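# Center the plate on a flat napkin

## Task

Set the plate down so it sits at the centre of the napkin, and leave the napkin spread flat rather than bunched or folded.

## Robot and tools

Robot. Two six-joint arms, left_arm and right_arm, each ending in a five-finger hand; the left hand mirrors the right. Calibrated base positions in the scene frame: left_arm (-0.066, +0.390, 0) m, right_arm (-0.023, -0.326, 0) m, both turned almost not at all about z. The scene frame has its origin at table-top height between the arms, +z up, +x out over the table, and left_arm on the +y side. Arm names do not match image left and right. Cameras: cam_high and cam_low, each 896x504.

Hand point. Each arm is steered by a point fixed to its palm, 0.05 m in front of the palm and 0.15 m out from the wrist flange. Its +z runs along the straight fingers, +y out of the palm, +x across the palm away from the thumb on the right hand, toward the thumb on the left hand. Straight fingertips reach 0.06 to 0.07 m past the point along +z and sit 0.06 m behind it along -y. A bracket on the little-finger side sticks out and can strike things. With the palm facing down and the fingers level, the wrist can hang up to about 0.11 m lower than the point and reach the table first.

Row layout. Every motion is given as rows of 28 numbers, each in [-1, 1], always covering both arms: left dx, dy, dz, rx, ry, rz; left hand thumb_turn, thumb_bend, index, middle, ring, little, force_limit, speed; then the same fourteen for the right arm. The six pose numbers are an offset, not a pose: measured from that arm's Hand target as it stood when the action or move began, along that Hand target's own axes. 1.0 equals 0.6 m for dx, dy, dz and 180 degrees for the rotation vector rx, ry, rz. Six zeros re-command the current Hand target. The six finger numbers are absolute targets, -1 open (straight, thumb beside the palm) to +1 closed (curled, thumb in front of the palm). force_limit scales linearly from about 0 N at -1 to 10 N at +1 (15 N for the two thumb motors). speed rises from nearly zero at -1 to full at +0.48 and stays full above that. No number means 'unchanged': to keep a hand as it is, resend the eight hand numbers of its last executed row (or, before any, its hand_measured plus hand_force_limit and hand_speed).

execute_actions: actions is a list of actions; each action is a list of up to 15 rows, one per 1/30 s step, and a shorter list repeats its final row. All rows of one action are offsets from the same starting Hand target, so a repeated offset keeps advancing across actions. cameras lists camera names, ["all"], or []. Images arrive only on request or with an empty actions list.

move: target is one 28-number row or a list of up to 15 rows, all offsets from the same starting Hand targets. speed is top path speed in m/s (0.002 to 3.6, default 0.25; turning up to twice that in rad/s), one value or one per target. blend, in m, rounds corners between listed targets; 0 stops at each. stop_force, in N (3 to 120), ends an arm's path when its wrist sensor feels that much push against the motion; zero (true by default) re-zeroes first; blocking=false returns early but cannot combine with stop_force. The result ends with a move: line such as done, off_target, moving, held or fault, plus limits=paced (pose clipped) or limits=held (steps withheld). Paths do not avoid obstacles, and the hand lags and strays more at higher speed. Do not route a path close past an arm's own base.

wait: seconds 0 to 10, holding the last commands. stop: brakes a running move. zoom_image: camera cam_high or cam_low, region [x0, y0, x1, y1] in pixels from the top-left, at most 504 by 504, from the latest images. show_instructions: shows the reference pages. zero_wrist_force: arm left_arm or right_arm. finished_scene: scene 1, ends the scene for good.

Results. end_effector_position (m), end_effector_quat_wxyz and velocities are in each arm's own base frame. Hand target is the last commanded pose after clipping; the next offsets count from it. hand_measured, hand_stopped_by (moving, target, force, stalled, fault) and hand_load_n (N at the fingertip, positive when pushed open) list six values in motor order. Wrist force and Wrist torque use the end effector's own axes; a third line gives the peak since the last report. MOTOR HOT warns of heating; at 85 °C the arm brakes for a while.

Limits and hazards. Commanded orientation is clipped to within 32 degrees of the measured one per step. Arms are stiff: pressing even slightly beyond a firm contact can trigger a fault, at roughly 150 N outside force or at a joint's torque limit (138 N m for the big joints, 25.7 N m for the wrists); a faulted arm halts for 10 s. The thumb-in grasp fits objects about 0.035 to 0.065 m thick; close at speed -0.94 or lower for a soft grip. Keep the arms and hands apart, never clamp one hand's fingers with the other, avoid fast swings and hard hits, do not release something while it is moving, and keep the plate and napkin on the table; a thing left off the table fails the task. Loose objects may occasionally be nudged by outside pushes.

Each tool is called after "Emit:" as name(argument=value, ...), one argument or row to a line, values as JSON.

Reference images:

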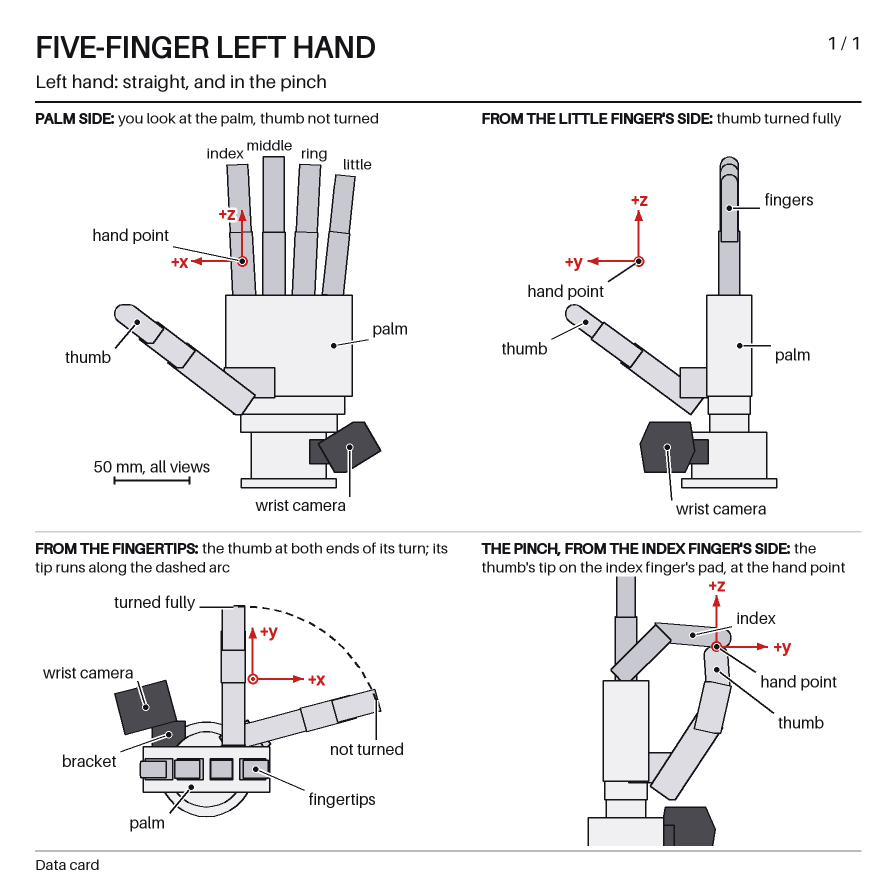

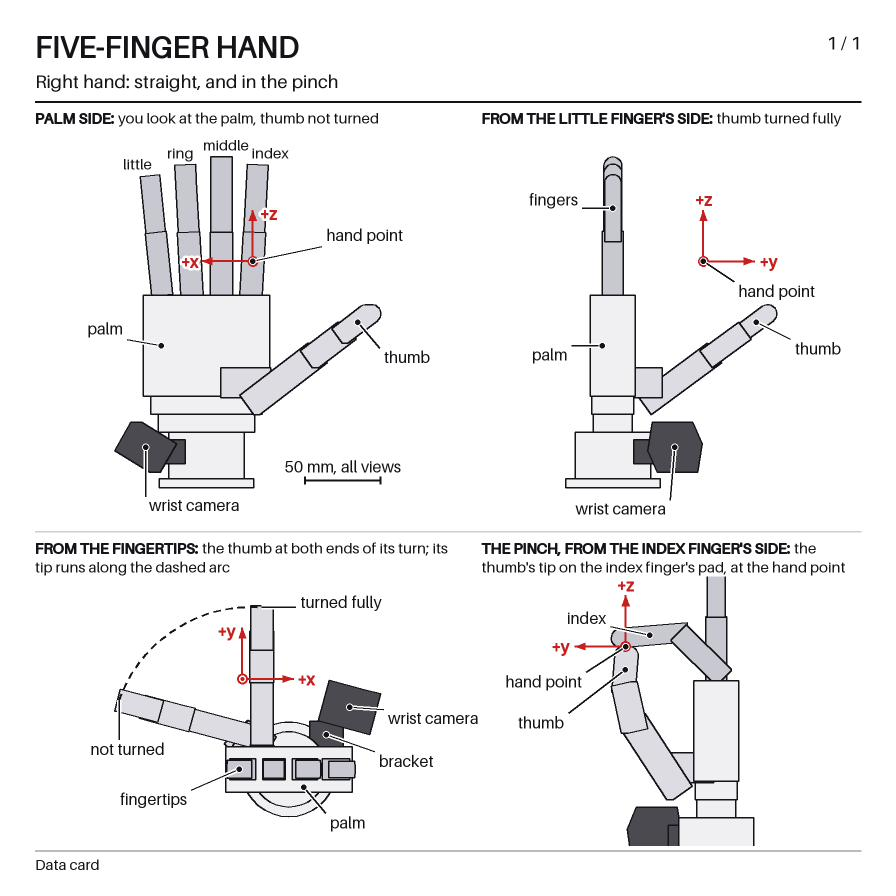

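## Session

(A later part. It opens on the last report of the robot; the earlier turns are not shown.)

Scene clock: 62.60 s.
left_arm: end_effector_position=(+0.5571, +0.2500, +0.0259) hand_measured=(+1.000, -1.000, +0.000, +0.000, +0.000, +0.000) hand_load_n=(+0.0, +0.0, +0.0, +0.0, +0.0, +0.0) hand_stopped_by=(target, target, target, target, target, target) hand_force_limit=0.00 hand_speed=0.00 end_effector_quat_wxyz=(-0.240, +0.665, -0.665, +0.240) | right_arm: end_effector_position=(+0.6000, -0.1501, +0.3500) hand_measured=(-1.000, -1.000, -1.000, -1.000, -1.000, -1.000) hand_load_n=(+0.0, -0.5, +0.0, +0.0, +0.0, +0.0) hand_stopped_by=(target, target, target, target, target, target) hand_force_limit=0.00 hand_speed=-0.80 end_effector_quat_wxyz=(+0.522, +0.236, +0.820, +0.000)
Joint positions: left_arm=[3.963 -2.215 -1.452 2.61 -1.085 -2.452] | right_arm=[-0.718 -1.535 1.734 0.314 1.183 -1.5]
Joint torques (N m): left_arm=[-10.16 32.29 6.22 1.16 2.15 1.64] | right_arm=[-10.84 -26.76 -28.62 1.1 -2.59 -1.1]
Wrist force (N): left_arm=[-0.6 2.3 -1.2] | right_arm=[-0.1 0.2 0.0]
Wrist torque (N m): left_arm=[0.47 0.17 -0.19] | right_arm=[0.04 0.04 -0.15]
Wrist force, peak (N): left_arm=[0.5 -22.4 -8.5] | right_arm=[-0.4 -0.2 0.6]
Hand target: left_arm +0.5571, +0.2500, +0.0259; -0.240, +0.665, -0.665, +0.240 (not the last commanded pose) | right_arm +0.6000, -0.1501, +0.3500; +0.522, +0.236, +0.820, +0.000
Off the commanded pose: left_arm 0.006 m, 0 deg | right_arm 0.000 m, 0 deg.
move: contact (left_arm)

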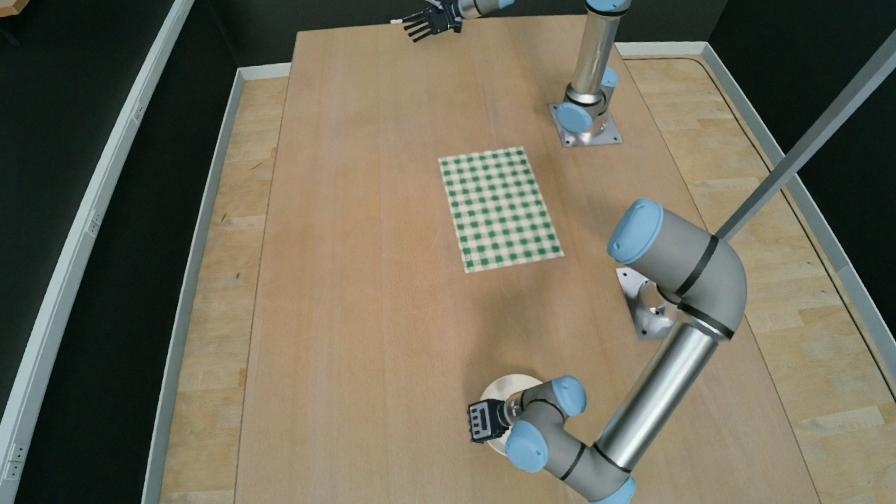

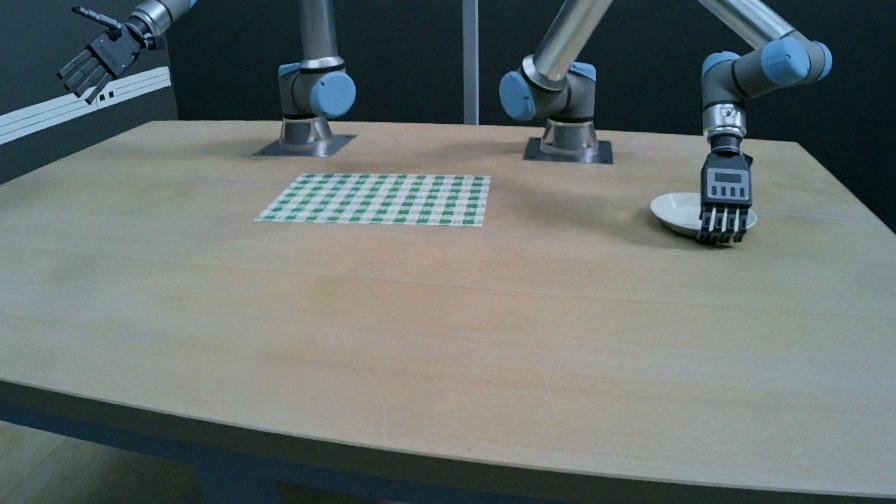

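Emit:
move(
  target=[
    [0,0.0245,-0.0227,0,0,0, 1,-1,0,0,0,0,0,0, 0,0,0,0,0,0,-1,-1,-1,-1,-1,-1,0,-0.8],
  ],
  speed=0.02,
  stop_force=3,
  cameras=["all"],
)

Emit:
zoom_image(
  camera="cam_low",
  region=[640, 150, 780, 270],
)

Scene clock: 63.60 s.
left_arm: end_effector_position=(+0.5569, +0.2499, +0.0257) hand_measured=(+1.000, -1.000, +0.000, +0.000, +0.000, +0.000) hand_load_n=(+0.0, +0.0, +0.0, -0.5, +0.0, +0.0) hand_stopped_by=(target, target, target, target, target, target) hand_force_limit=0.00 hand_speed=0.00 end_effector_quat_wxyz=(-0.240, +0.665, -0.665, +0.240) | right_arm: end_effector_position=(+0.6000, -0.1501, +0.3500) hand_measured=(-1.000, -1.000, -1.000, -1.000, -1.000, -1.000) hand_load_n=(+0.0, -0.5, +0.0, +0.0, +0.0, +0.0) hand_stopped_by=(target, target, target, target, target, target) hand_force_limit=0.00 hand_speed=-0.80 end_effector_quat_wxyz=(+0.522, +0.236, +0.820, +0.000)
Joint positions: left_arm=[3.963 -2.215 -1.452 2.61 -1.084 -2.451] | right_arm=[-0.718 -1.535 1.734 0.314 1.183 -1.5]
Joint torques (N m): left_arm=[-6.87 31.78 25.08 -4.16 -0.76 -1.94] | right_arm=[-11.46 -26.66 -28.59 1.03 -2.48 -1.13]
Wrist force (N): left_arm=[-1.1 0.2 -2.3] | right_arm=[0.0 0.4 0.2]
Wrist torque (N m): left_arm=[0.45 0.15 -0.19] | right_arm=[0.04 0.02 -0.14]
Wrist force, peak (N): left_arm=[-2.6 -6.3 -2.6] | right_arm=[0.0 0.0 0.6]
Hand target: left_arm +0.5569, +0.2499, +0.0257; -0.240, +0.665, -0.665, +0.240 (not the last commanded pose) | right_arm +0.6000, -0.1501, +0.3500; +0.522, +0.236, +0.820, +0.000
Off the commanded pose: left_arm 0.020 m, 0 deg | right_arm 0.000 m, 0 deg.
move: contact (left_arm)

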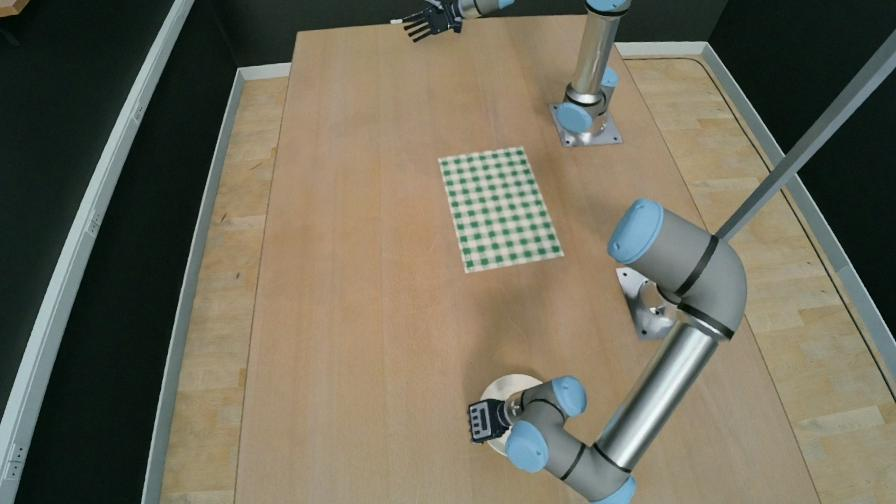

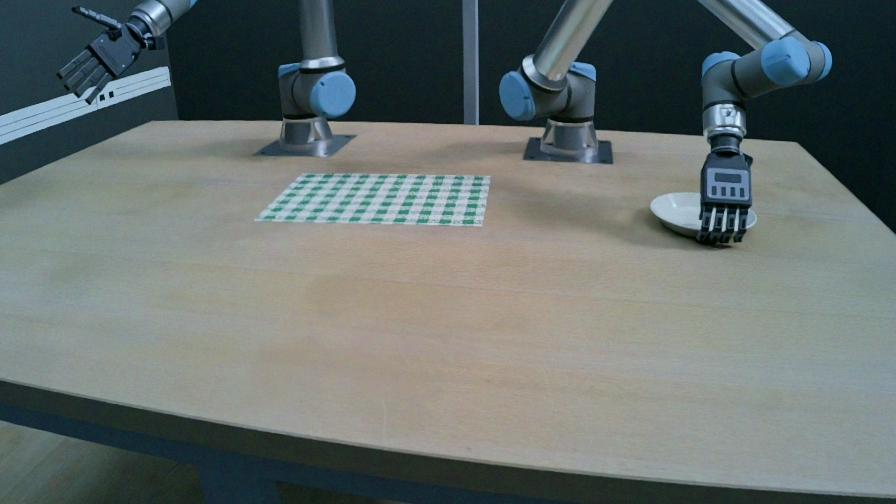

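Scaled by 3.600 from the camera's 896x504 image, which has a finer 1280x720 frame.

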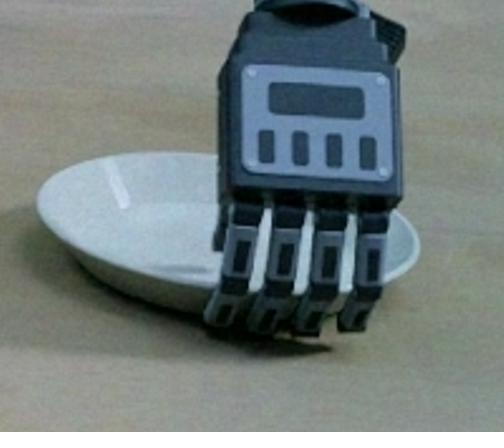

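Emit:
move(
  target=[
    [0,0,0,0,0,0, 1,0.2,0,0,0,0,0,-0.5, 0,0,0,0,0,0,-1,-1,-1,-1,-1,-1,0,-0.8],
  ],
  speed=0.02,
)

Emit:
move(
  target=[
    [0,0,0,0,0,0, 1,1,0,0,0,0,0,-0.88, 0,0,0,0,0,0,-1,-1,-1,-1,-1,-1,0,-0.8],
  ],
  speed=0.02,
  cameras=["all"],
)

Emit:
zoom_image(
  camera="cam_low",
  region=[640, 150, 780, 270],
)

Scene clock: 65.83 s.
left_arm: end_effector_position=(+0.5569, +0.2499, +0.0257) hand_measured=(+1.000, +0.200, +0.000, +0.000, +0.000, +0.000) hand_load_n=(+0.0, +0.5, +0.5, -0.5, +0.0, +0.0) hand_stopped_by=(target, target, target, target, target, target) hand_force_limit=0.00 hand_speed=-0.50 end_effector_quat_wxyz=(-0.240, +0.665, -0.665, +0.240) | right_arm: end_effector_position=(+0.6000, -0.1501, +0.3500) hand_measured=(-1.000, -1.000, -1.000, -1.000, -1.000, -1.000) hand_load_n=(-0.5, +0.0, +0.0, +0.0, +0.0, +0.0) hand_stopped_by=(target, target, target, target, target, target) hand_force_limit=0.00 hand_speed=-0.80 end_effector_quat_wxyz=(+0.522, +0.236, +0.820, +0.000)
Joint positions: left_arm=[3.963 -2.215 -1.452 2.61 -1.084 -2.451] | right_arm=[-0.718 -1.535 1.734 0.314 1.183 -1.5]
Joint torques (N m): left_arm=[-9.29 30.88 22.62 -3.76 -0.56 -1.86] | right_arm=[-10.93 -27.11 -28.5 1.09 -2.52 -1.11]
Wrist force (N): left_arm=[-1.0 0.2 -2.7] | right_arm=[-0.2 -0.3 0.5]
Wrist torque (N m): left_arm=[0.45 0.12 -0.18] | right_arm=[-0.08 0.03 -0.16]
Wrist force, peak (N): left_arm=[-0.9 0.4 -2.7] | right_arm=[-0.3 -0.1 0.7]
Hand target: left_arm +0.5569, +0.2499, +0.0257; -0.240, +0.665, -0.665, +0.240 | right_arm +0.6000, -0.1501, +0.3500; +0.522, +0.236, +0.820, +0.000
Off the commanded pose: left_arm 0.000 m, 0 deg | right_arm 0.000 m, 0 deg.
move: done

Scene clock: 69.13 s.
left_arm: end_effector_position=(+0.5569, +0.2499, +0.0257) hand_measured=(+1.000, +0.722, +0.000, +0.000, +0.000, +0.000) hand_load_n=(+1.5, +7.5, +0.0, -0.5, +0.0, +0.0) hand_stopped_by=(target, force, target, target, target, target) hand_force_limit=0.00 hand_speed=-0.88 end_effector_quat_wxyz=(-0.240, +0.665, -0.665, +0.240) | right_arm: end_effector_position=(+0.6000, -0.1501, +0.3500) hand_measured=(-1.000, -1.000, -1.000, -1.000, -1.000, -1.000) hand_load_n=(+0.0, +0.0, +0.0, +0.0, +0.0, +0.0) hand_stopped_by=(target, target, target, target, target, target) hand_force_limit=0.00 hand_speed=-0.80 end_effector_quat_wxyz=(+0.522, +0.236, +0.820, +0.000)
Joint positions: left_arm=[3.963 -2.215 -1.452 2.61 -1.084 -2.451] | right_arm=[-0.718 -1.535 1.734 0.314 1.183 -1.5]
Joint torques (N m): left_arm=[-10.18 31.54 19.62 -3.06 -0.35 -1.67] | right_arm=[-10.65 -26.46 -28.47 1.1 -2.58 -1.14]
Wrist force (N): left_arm=[-1.3 0.9 -2.9] | right_arm=[-0.3 0.1 0.4]
Wrist torque (N m): left_arm=[0.46 0.15 -0.21] | right_arm=[-0.01 0.05 -0.16]
Wrist force, peak (N): left_arm=[-1.3 0.9 -2.9] | right_arm=[-0.1 0.3 0.6]
Hand target: left_arm +0.5569, +0.2499, +0.0257; -0.240, +0.665, -0.665, +0.240 | right_arm +0.6000, -0.1501, +0.3500; +0.522, +0.236, +0.820, +0.000
Off the commanded pose: left_arm 0.000 m, 0 deg | right_arm 0.000 m, 0 deg.
move: done

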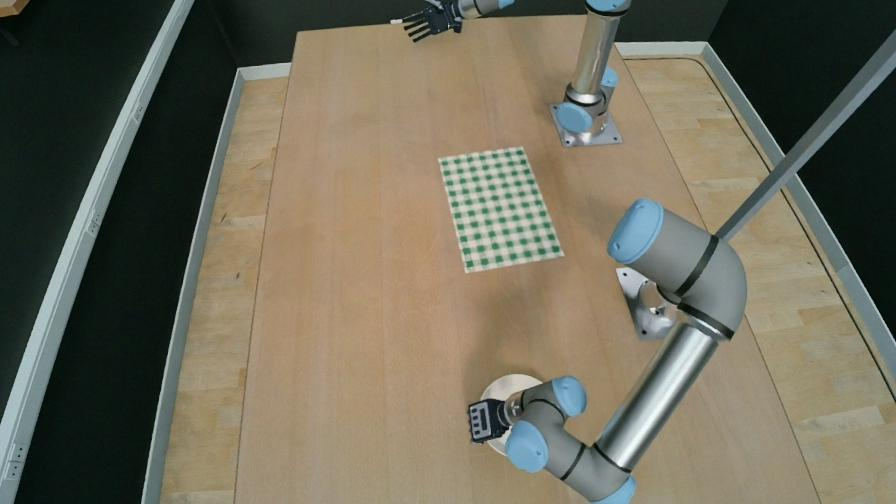

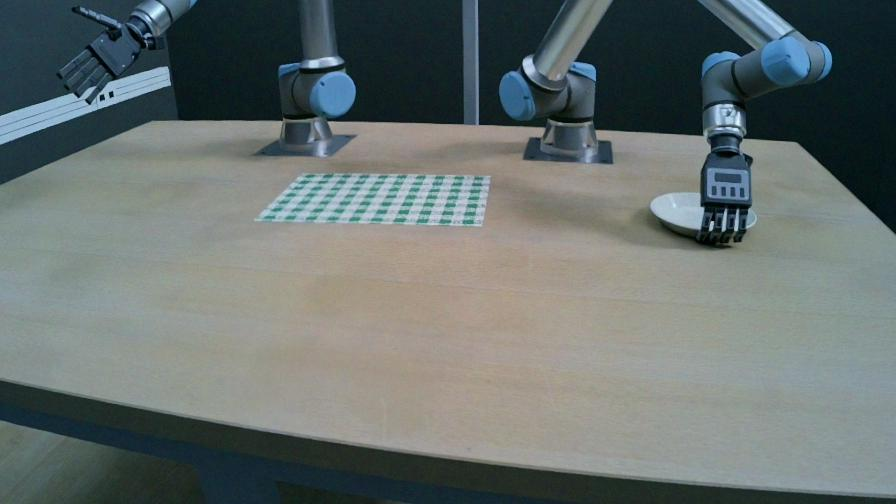

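Scaled by 3.600 from the camera's 896x504 image, which has a finer 1280x720 frame.

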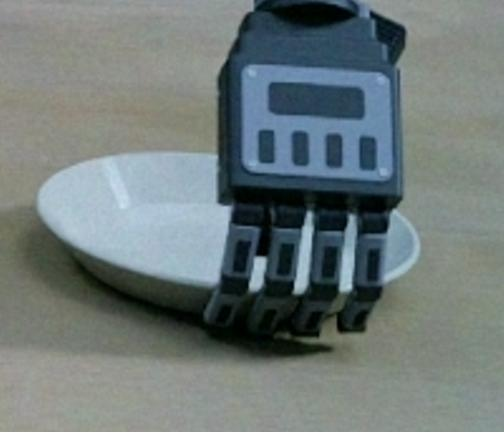

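Emit:
move(
  target=[
    [0,0,0,0,0,0, 1,1,0.5,0.5,0.5,0.5,0.4,-0.9, 0,0,0,0,0,0,-1,-1,-1,-1,-1,-1,0,-0.8],
  ],
  speed=0.02,
  cameras=["all"],
)

Emit:
zoom_image(
  camera="cam_low",
  region=[640, 150, 780, 270],
)

Scene clock: 71.47 s.
left_arm: end_effector_position=(+0.5569, +0.2498, +0.0257) hand_measured=(+1.000, +0.720, +0.286, +0.136, +0.500, +0.500) hand_load_n=(+1.5, +11.5, +6.0, +5.5, +1.5, +0.0) hand_stopped_by=(target, force, force, force, target, target) hand_force_limit=0.40 hand_speed=-0.90 end_effector_quat_wxyz=(-0.240, +0.665, -0.665, +0.240) | right_arm: end_effector_position=(+0.6000, -0.1501, +0.3500) hand_measured=(-1.000, -1.000, -1.000, -1.000, -1.000, -1.000) hand_load_n=(+0.0, +0.0, +0.0, +0.0, +0.0, +0.0) hand_stopped_by=(target, target, target, target, target, target) hand_force_limit=0.00 hand_speed=-0.80 end_effector_quat_wxyz=(+0.522, +0.236, +0.820, +0.000)
Joint positions: left_arm=[3.963 -2.215 -1.452 2.61 -1.084 -2.451] | right_arm=[-0.718 -1.535 1.734 0.314 1.183 -1.5]
Joint torques (N m): left_arm=[-6.26 47.07 17.32 -2.61 -0.09 -1.65] | right_arm=[-10.86 -26.36 -28.24 1.09 -2.48 -1.16]
Wrist force (N): left_arm=[-0.6 2.8 -0.3] | right_arm=[-0.1 0.1 0.5]
Wrist torque (N m): left_arm=[0.48 0.20 -0.24] | right_arm=[-0.02 0.01 -0.15]
Wrist force, peak (N): left_arm=[-0.6 3.2 -0.4] | right_arm=[-0.1 0.4 0.5]
Hand target: left_arm +0.5569, +0.2499, +0.0257; -0.240, +0.665, -0.665, +0.240 | right_arm +0.6000, -0.1501, +0.3500; +0.522, +0.236, +0.820, +0.000
Off the commanded pose: left_arm 0.000 m, 0 deg | right_arm 0.000 m, 0 deg.
move: done

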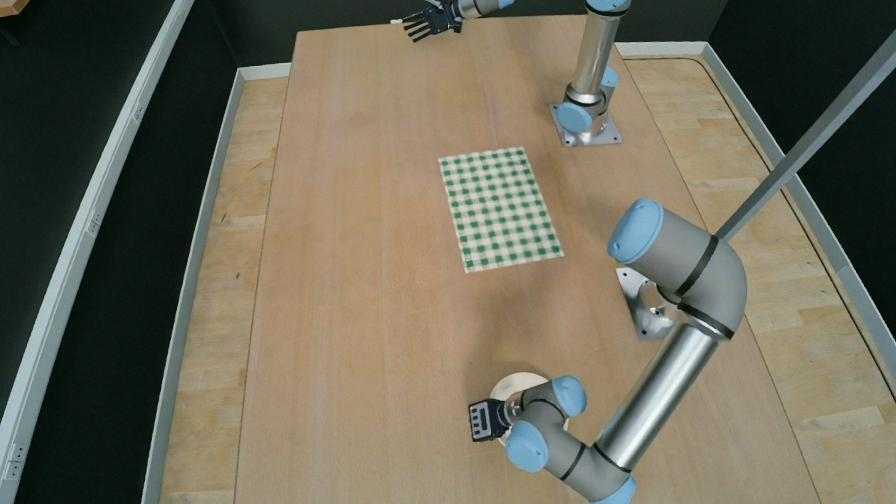

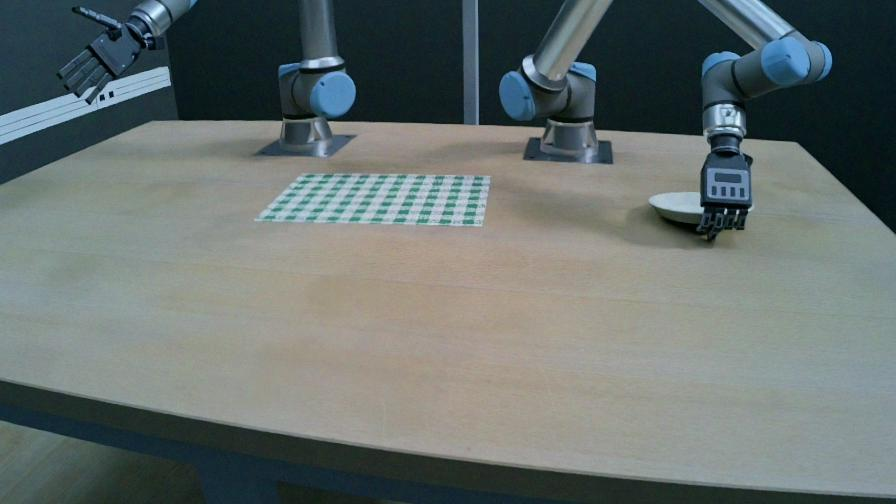

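Scaled by 3.600 from the camera's 896x504 image, which has a finer 1280x720 frame.

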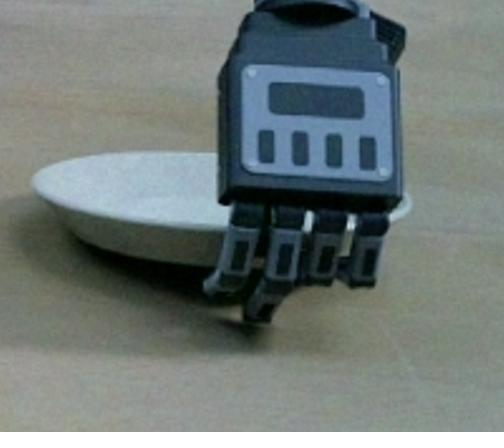

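Emit:
move(
  target=[
    [0,-0.0161,-0.0192,0,0,0, 1,1,0.5,0.5,0.5,0.5,0.4,-0.9, 0,0,0,0,0,0,-1,-1,-1,-1,-1,-1,0,-0.8],
  ],
  speed=0.02,
  cameras=["all"],
)

Emit:
zoom_image(
  camera="cam_low",
  region=[640, 150, 780, 270],
)

Scene clock: 72.80 s.
left_arm: end_effector_position=(+0.5570, +0.2499, +0.0410) hand_measured=(+1.000, +0.720, +0.286, +0.136, +0.500, +0.500) hand_load_n=(+1.5, +11.5, +6.0, +5.0, +2.0, +0.0) hand_stopped_by=(target, force, force, force, target, target) hand_force_limit=0.40 hand_speed=-0.90 end_effector_quat_wxyz=(-0.240, +0.665, -0.665, +0.240) | right_arm: end_effector_position=(+0.6000, -0.1501, +0.3500) hand_measured=(-1.000, -1.000, -1.000, -1.000, -1.000, -1.000) hand_load_n=(+0.0, +0.0, +0.0, +0.0, +0.0, +0.0) hand_stopped_by=(target, target, target, target, target, target) hand_force_limit=0.00 hand_speed=-0.80 end_effector_quat_wxyz=(+0.522, +0.236, +0.820, +0.000)
Joint positions: left_arm=[3.963 -2.197 -1.438 2.579 -1.085 -2.452] | right_arm=[-0.718 -1.535 1.734 0.314 1.183 -1.5]
Joint torques (N m): left_arm=[-9.72 38.93 12.13 0.84 -0.63 -1.64] | right_arm=[-10.98 -25.89 -28.08 1.16 -2.52 -1.13]
Wrist force (N): left_arm=[-0.7 3.1 0.3] | right_arm=[-0.1 0.2 0.4]
Wrist torque (N m): left_arm=[0.50 0.24 -0.24] | right_arm=[0.00 0.03 -0.15]
Wrist force, peak (N): left_arm=[-0.5 3.2 0.5] | right_arm=[-0.3 0.2 0.6]
Hand target: left_arm +0.5570, +0.2499, +0.0408; -0.240, +0.665, -0.665, +0.240 | right_arm +0.6000, -0.1501, +0.3500; +0.522, +0.236, +0.820, +0.000
Off the commanded pose: left_arm 0.000 m, 0 deg | right_arm 0.000 m, 0 deg.
move: done

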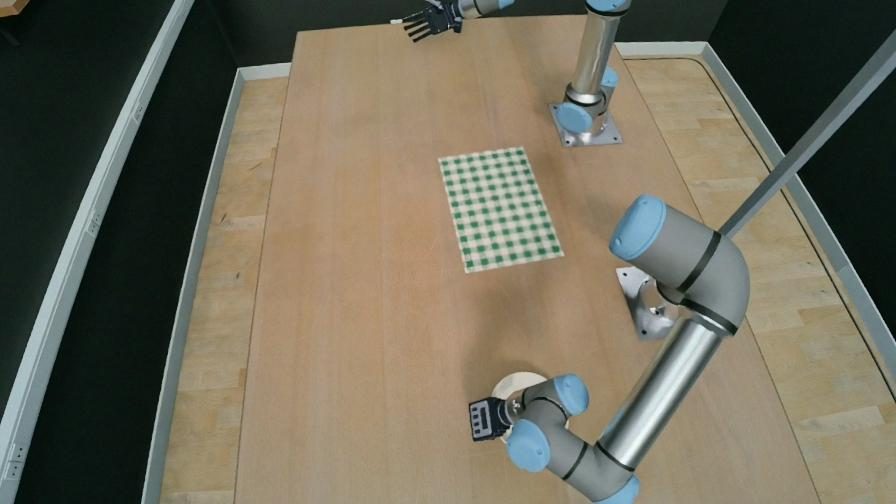

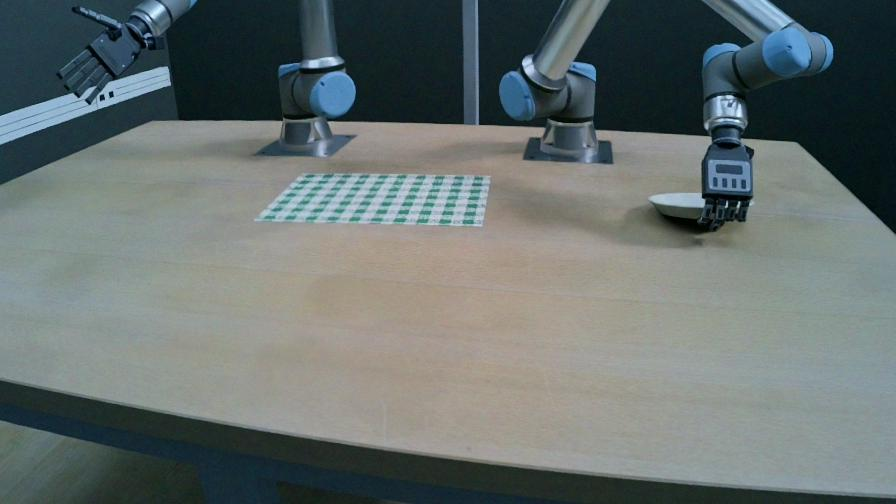

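Scaled by 3.600 from the camera's 896x504 image, which has a finer 1280x720 frame.

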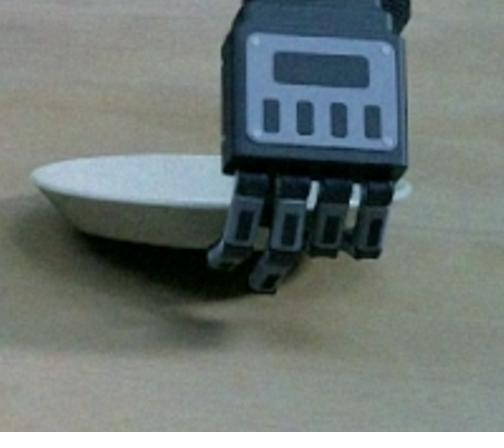

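Emit:
move(
  target=[
    [0,-0.0429,-0.051,0,0,0, 1,1,0.5,0.5,0.5,0.5,0.4,-0.9, 0,0,0,0,0,0,-1,-1,-1,-1,-1,-1,0,-0.8],
  ],
  speed=0.03,
  cameras=["all"],
)

Emit:
zoom_image(
  camera="cam_low",
  region=[640, 150, 780, 270],
)

Emit:
zoom_image(
  camera="cam_high",
  region=[430, 340, 590, 480],
)

Scene clock: 74.67 s.
left_arm: end_effector_position=(+0.5573, +0.2499, +0.0811) hand_measured=(+1.000, +0.720, +0.286, +0.136, +0.500, +0.500) hand_load_n=(+1.5, +11.5, +6.0, +5.5, +0.0, +0.0) hand_stopped_by=(target, force, force, force, target, target) hand_force_limit=0.40 hand_speed=-0.90 end_effector_quat_wxyz=(-0.240, +0.665, -0.665, +0.240) end_effector_velocity=(+0.001, +0.001, -0.001) end_effector_angular_velocity=(+0.004, -0.003, +0.000) | right_arm: end_effector_position=(+0.6000, -0.1501, +0.3500) hand_measured=(-1.000, -1.000, -1.000, -1.000, -1.000, -1.000) hand_load_n=(+0.0, +0.0, +0.0, +0.0, +0.0, +0.0) hand_stopped_by=(target, target, target, target, target, target) hand_force_limit=0.00 hand_speed=-0.80 end_effector_quat_wxyz=(+0.522, +0.236, +0.820, +0.000)
Joint positions: left_arm=[3.962 -2.156 -1.394 2.494 -1.085 -2.452] | right_arm=[-0.718 -1.535 1.734 0.314 1.183 -1.5]
Joint velocities: left_arm=[0 -0.001 -0.001 0.007 -0.001 0] | right_arm=[within noise]
Joint torques (N m): left_arm=[-9.32 34.28 7.74 1.23 -0.7 -1.53] | right_arm=[-10.93 -25.82 -28.16 1.19 -2.52 -1.17]
Wrist force (N): left_arm=[-0.4 2.3 -1.3] | right_arm=[-0.2 0.2 0.4]
Wrist torque (N m): left_arm=[0.48 0.14 -0.17] | right_arm=[0.00 0.03 -0.16]
Wrist force, peak (N): left_arm=[-0.6 3.8 1.0] | right_arm=[0.2 0.1 0.6]
Hand target: left_arm +0.5573, +0.2499, +0.0808; -0.240, +0.665, -0.665, +0.240 | right_arm +0.6000, -0.1501, +0.3500; +0.522, +0.236, +0.820, +0.000
Off the commanded pose: left_arm 0.000 m, 0 deg | right_arm 0.000 m, 0 deg.
move: done

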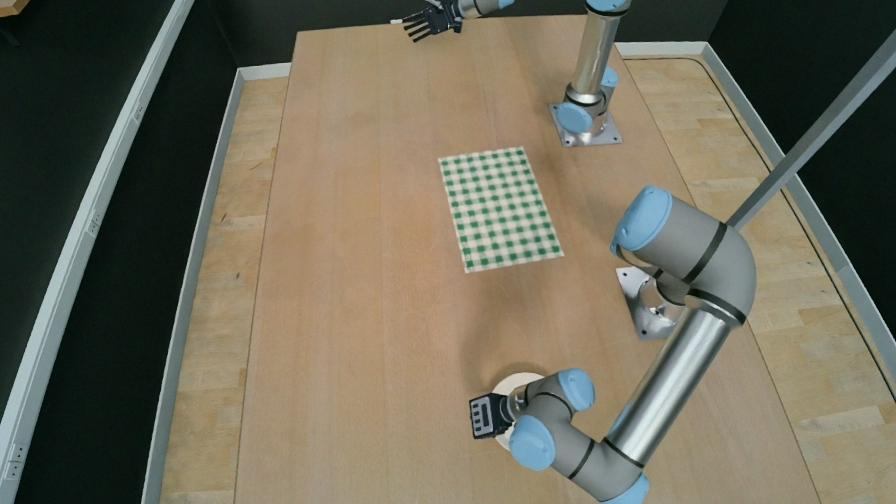

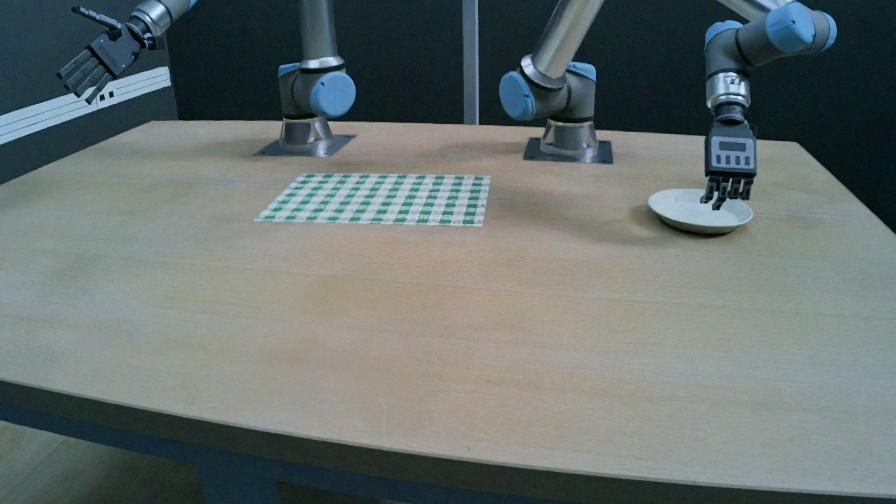

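Scaled by 3.600 from the camera's 896x504 image, which has a finer 1280x720 frame.

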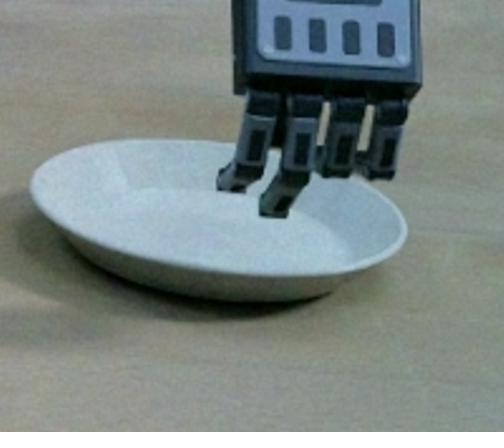

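Scaled by 3.150 from the camera's 896x504 image, which has a finer 1280x720 frame.

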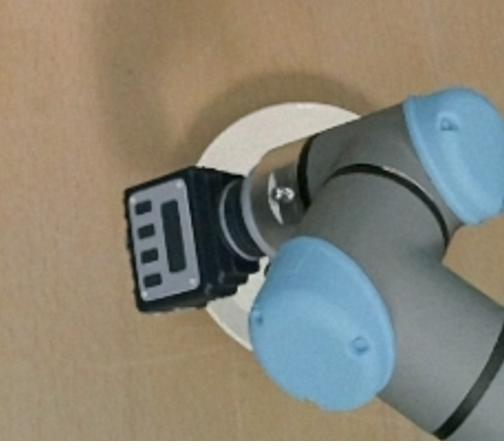

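Emit:
move(
  target=[
    [0,-0.1287,-0.1532,0,0,0, 1,-1,-0.3,-0.3,-0.3,-0.3,0,0.2, 0,0,0,0,0,0,-1,-1,-1,-1,-1,-1,0,-0.8],
    [-0.2833,-0.0695,-0.2443,-0.1739,-0.1739,-0.4776, 1,-1,-0.3,-0.3,-0.3,-0.3,0,0.2, 0,0,0,0,0,0,-1,-1,-1,-1,-1,-1,0,-0.8],
  ],
  speed=0.3,
  blend=[0.03,0],
  cameras=["all"],
)

Emit:
zoom_image(
  camera="cam_high",
  region=[430, 340, 630, 504],
)

Emit:
zoom_image(
  camera="cam_low",
  region=[620, 130, 820, 260],
)

Scene clock: 94.77 s.
left_arm: end_effector_position=(+0.4956, +0.4199, +0.2200) hand_measured=(+1.000, -1.000, -0.300, -0.300, -0.300, -0.300) hand_load_n=(+0.0, +0.0, +0.0, +0.0, +0.0, +0.0) hand_stopped_by=(target, target, target, target, target, target) hand_force_limit=0.00 hand_speed=0.20 end_effector_quat_wxyz=(+0.000, +1.000, +0.000, -0.003) end_effector_velocity=(+0.000, +0.002, +0.000) end_effector_angular_velocity=(+0.003, -0.002, +0.004) | right_arm: end_effector_position=(+0.6000, -0.1501, +0.3500) hand_measured=(-1.000, -1.000, -1.000, -1.000, -1.000, -1.000) hand_load_n=(+0.0, +0.0, +0.0, +0.0, +0.0, +0.0) hand_stopped_by=(target, target, target, target, target, target) hand_force_limit=0.00 hand_speed=-0.80 end_effector_quat_wxyz=(+0.522, +0.236, +0.820, +0.000)
Joint positions: left_arm=[4.142 -2.698 -0.119 1.243 -1.575 -3.712] | right_arm=[-0.718 -1.535 1.734 0.314 1.183 -1.5]
Joint velocities: left_arm=[0.002 0.003 -0.005 0.006 0 -0.002] | right_arm=[within noise]
Joint torques (N m): left_arm=[-10.32 76.59 7.41 0.19 -1.15 -1.95] | right_arm=[-10.67 -25.35 -28.61 1.13 -2.45 -1]
Wrist force (N): left_arm=[-0.5 1.5 -0.7] | right_arm=[0.1 0.1 0.4]
Wrist torque (N m): left_arm=[0.28 0.21 -0.21] | right_arm=[-0.02 -0.01 -0.14]
Wrist force, peak (N): left_arm=[-0.4 4.3 0.5] | right_arm=[-0.3 -0.2 0.7]
Hand target: left_arm +0.4957, +0.4199, +0.2201; +0.000, +1.000, +0.000, -0.003 | right_arm +0.6000, -0.1501, +0.3500; +0.522, +0.236, +0.820, +0.000
Off the commanded pose: left_arm 0.000 m, 0 deg | right_arm 0.000 m, 0 deg.
move: done

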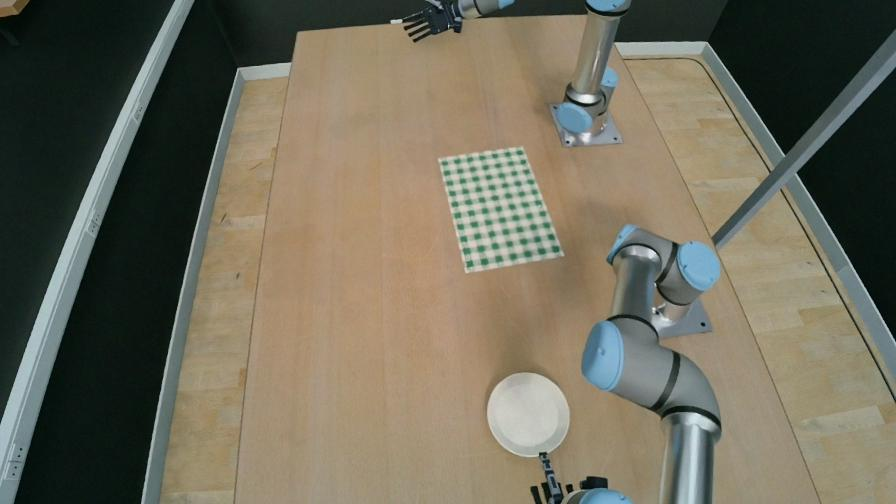

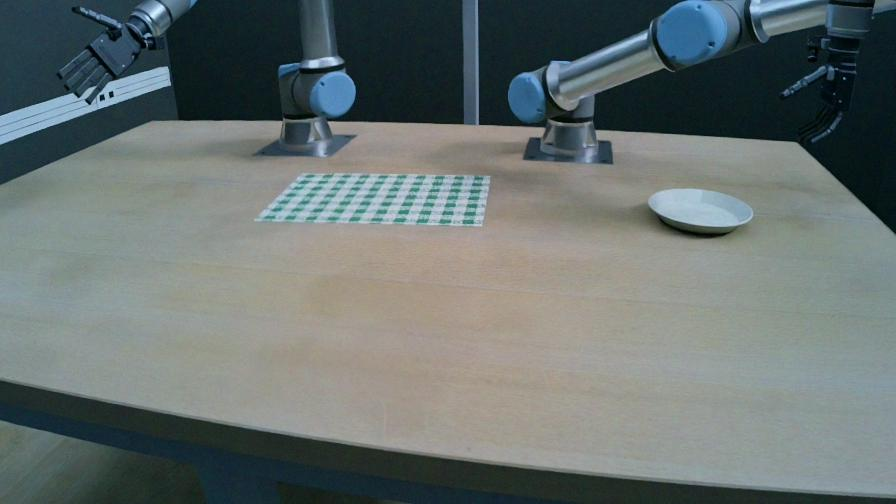

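Scaled by 2.520 from the camera's 896x504 image, which has a finer 1280x720 frame.

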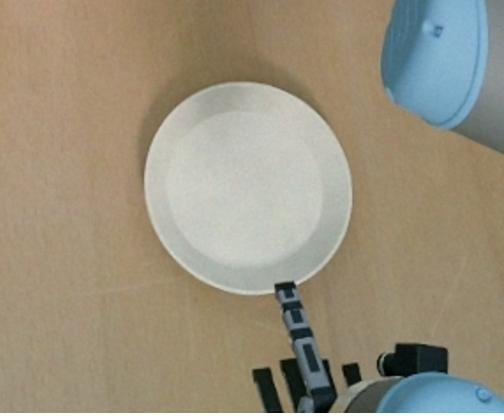

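Scaled by 2.520 from the camera's 896x504 image, which has a finer 1280x720 frame.

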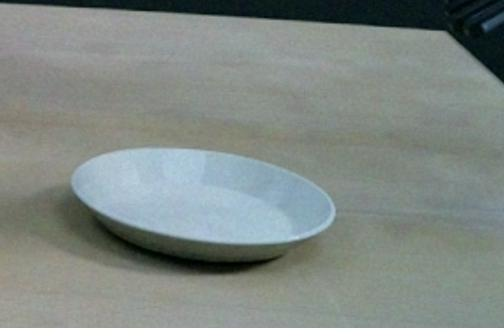

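Emit:
move(
  target=[
    [0,0,0.305,0,0,0, 1,-1,-0.3,-0.3,-0.3,-0.3,0,0.2, 0,0,0,0,0,0,-1,-1,-1,-1,-1,-1,0,-0.8],
  ],
  speed=0.08,
  stop_force=8,
  cameras=["all"],
)

Emit:
zoom_image(
  camera="cam_high",
  region=[430, 340, 630, 504],
)

Emit:
zoom_image(
  camera="cam_low",
  region=[640, 130, 840, 260],
)

Scene clock: 98.50 s.
left_arm: end_effector_position=(+0.4947, +0.4198, +0.0480) hand_measured=(+1.000, -1.000, -0.300, -0.300, -0.300, -0.300) hand_load_n=(+0.0, +0.0, +0.0, -1.5, +0.0, +0.0) hand_stopped_by=(target, target, target, target, target, target) hand_force_limit=0.00 hand_speed=0.20 end_effector_quat_wxyz=(+0.000, +1.000, +0.000, -0.003) | right_arm: end_effector_position=(+0.6000, -0.1501, +0.3500) hand_measured=(-1.000, -1.000, -1.000, -1.000, -1.000, -1.000) hand_load_n=(+0.0, +0.0, +0.0, +0.0, +0.0, +0.0) hand_stopped_by=(target, target, target, target, target, target) hand_force_limit=0.00 hand_speed=-0.80 end_effector_quat_wxyz=(+0.522, +0.236, +0.820, +0.000)
Joint positions: left_arm=[4.143 -2.626 -0.706 1.757 -1.575 -3.711] | right_arm=[-0.718 -1.535 1.734 0.314 1.183 -1.5]
Joint torques (N m): left_arm=[-9.99 75.09 7.78 0.51 -1.25 0.7] | right_arm=[-10.49 -25.54 -28.56 1.13 -2.42 -1.04]
Wrist force (N): left_arm=[-0.8 2.1 -2.4] | right_arm=[0.0 -0.2 0.4]
Wrist torque (N m): left_arm=[0.33 0.08 -0.22] | right_arm=[-0.06 0.01 -0.15]
Wrist force, peak (N): left_arm=[0.9 -36.7 -57.1] | right_arm=[-0.1 0.0 0.7]
Hand target: left_arm +0.4947, +0.4198, +0.0480; +0.000, +1.000, +0.000, -0.003 (not the last commanded pose) | right_arm +0.6000, -0.1501, +0.3500; +0.522, +0.236, +0.820, +0.000
Off the commanded pose: left_arm 0.011 m, 0 deg | right_arm 0.000 m, 0 deg.
move: contact (left_arm)

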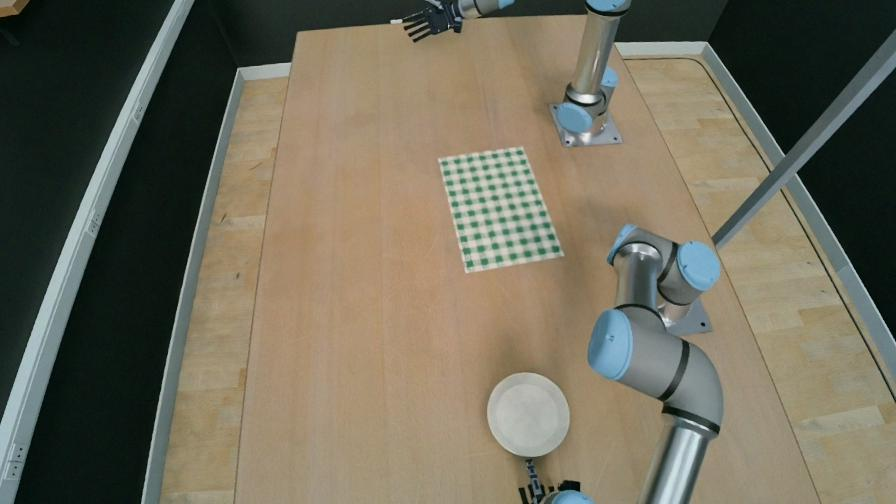

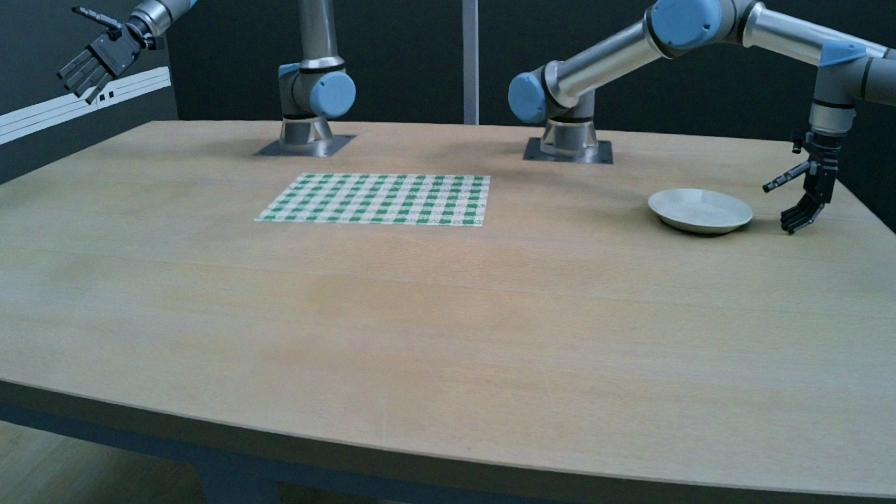

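Scaled by 2.520 from the camera's 896x504 image, which has a finer 1280x720 frame.

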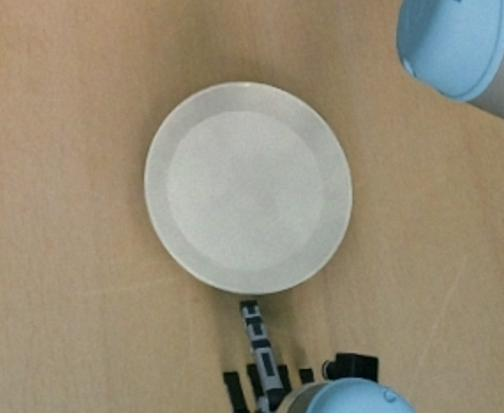

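Scaled by 2.520 from the camera's 896x504 image, which has a finer 1280x720 frame.

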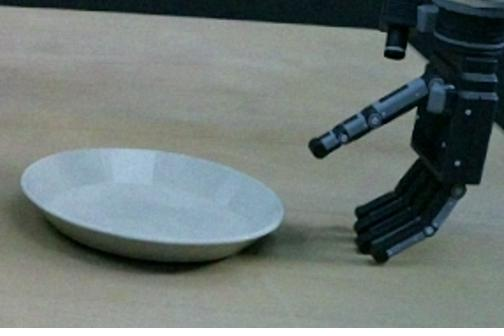

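Emit:
move(
  target=[
    [0,0,-0.003,0,0,0, 1,-1,-0.3,-0.3,-0.3,-0.3,0,0.2, 0,0,0,0,0,0,-1,-1,-1,-1,-1,-1,0,-0.8],
    [0,0.15,-0.003,0,0,0, 1,-1,-0.3,-0.3,-0.3,-0.3,0,0.2, 0,0,0,0,0,0,-1,-1,-1,-1,-1,-1,0,-0.8],
  ],
  speed=0.05,
  stop_force=6,
  cameras=["all"],
)

Emit:
zoom_image(
  camera="cam_high",
  region=[430, 340, 630, 504],
)

Emit:
zoom_image(
  camera="cam_low",
  region=[640, 130, 840, 260],
)

Scene clock: 102.13 s.
left_arm: end_effector_position=(+0.4947, +0.3298, +0.0499) hand_measured=(+1.000, -1.000, -0.300, -0.300, -0.300, -0.300) hand_load_n=(+0.0, +0.0, +0.0, +0.0, +0.0, +0.0) hand_stopped_by=(target, target, target, target, target, target) hand_force_limit=0.00 hand_speed=0.20 end_effector_quat_wxyz=(+0.000, +1.000, +0.000, -0.003) | right_arm: end_effector_position=(+0.6000, -0.1501, +0.3500) hand_measured=(-1.000, -1.000, -1.000, -1.000, -1.000, -1.000) hand_load_n=(+0.0, +0.0, +0.0, +0.0, +0.0, +0.0) hand_stopped_by=(target, target, target, target, target, target) hand_force_limit=0.00 hand_speed=-0.80 end_effector_quat_wxyz=(+0.522, +0.236, +0.820, +0.000)
Joint positions: left_arm=[4.061 -2.44 -1.059 1.924 -1.575 -3.793] | right_arm=[-0.718 -1.535 1.734 0.314 1.183 -1.5]
Joint torques (N m): left_arm=[10.18 40.68 17.46 -4.88 0.73 1.82] | right_arm=[-10.03 -24.96 -28.22 1.16 -2.48 -1.09]
Wrist force (N): left_arm=[-0.2 1.6 -1.0] | right_arm=[-0.1 0.2 0.4]
Wrist torque (N m): left_arm=[0.31 0.16 -0.12] | right_arm=[0.01 0.02 -0.14]
Wrist force, peak (N): left_arm=[-1.0 2.2 -2.3] | right_arm=[-0.4 -0.3 0.7]
Hand target: left_arm +0.4947, +0.3298, +0.0498; +0.000, +1.000, +0.000, -0.003 | right_arm +0.6000, -0.1501, +0.3500; +0.522, +0.236, +0.820, +0.000
Off the commanded pose: left_arm 0.000 m, 0 deg | right_arm 0.000 m, 0 deg.
move: done

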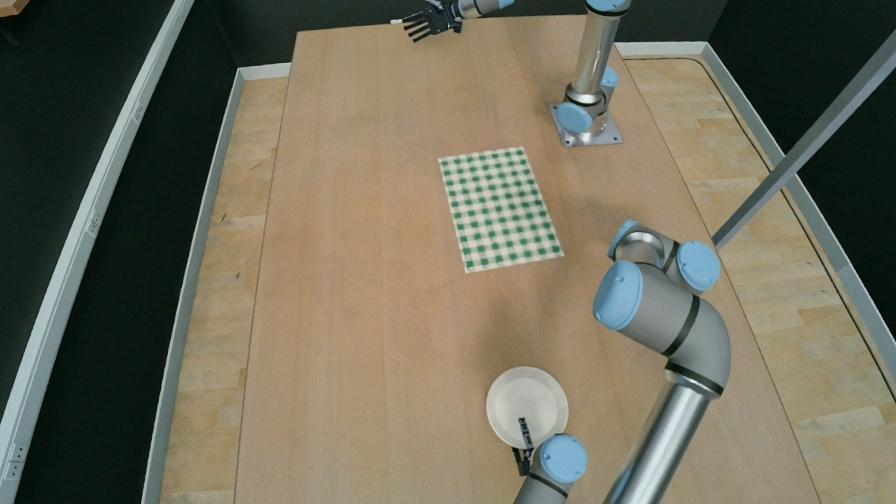

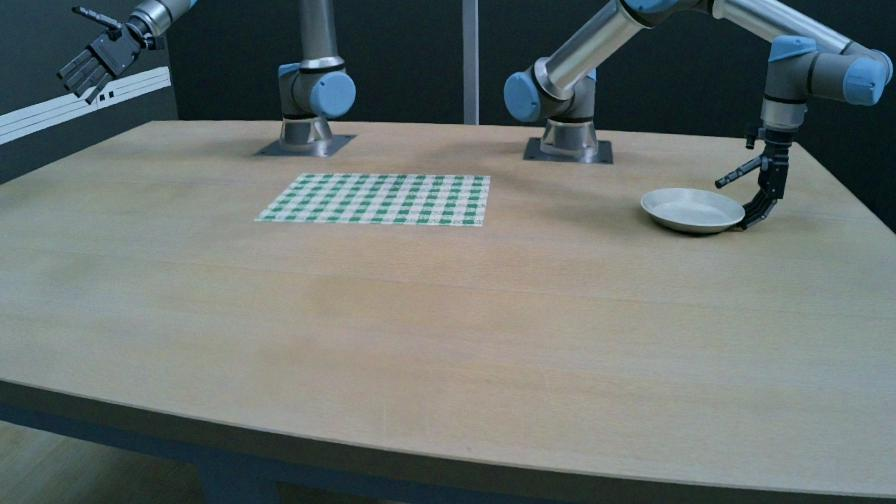

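Scaled by 2.520 from the camera's 896x504 image, which has a finer 1280x720 frame.

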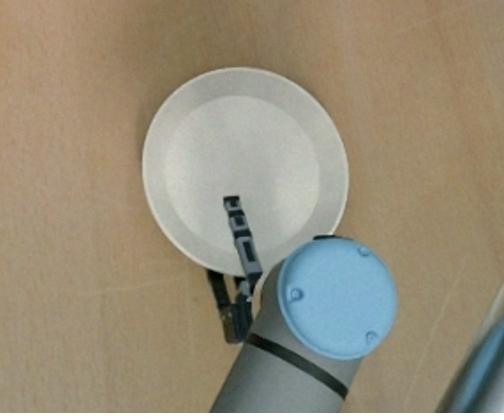

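Scaled by 2.520 from the camera's 896x504 image, which has a finer 1280x720 frame.

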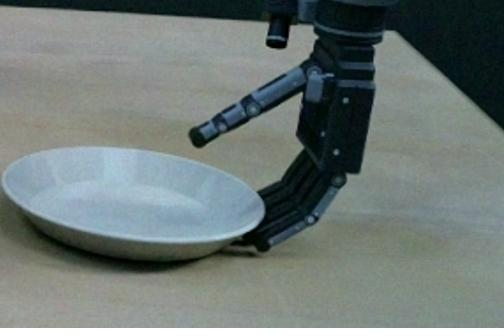

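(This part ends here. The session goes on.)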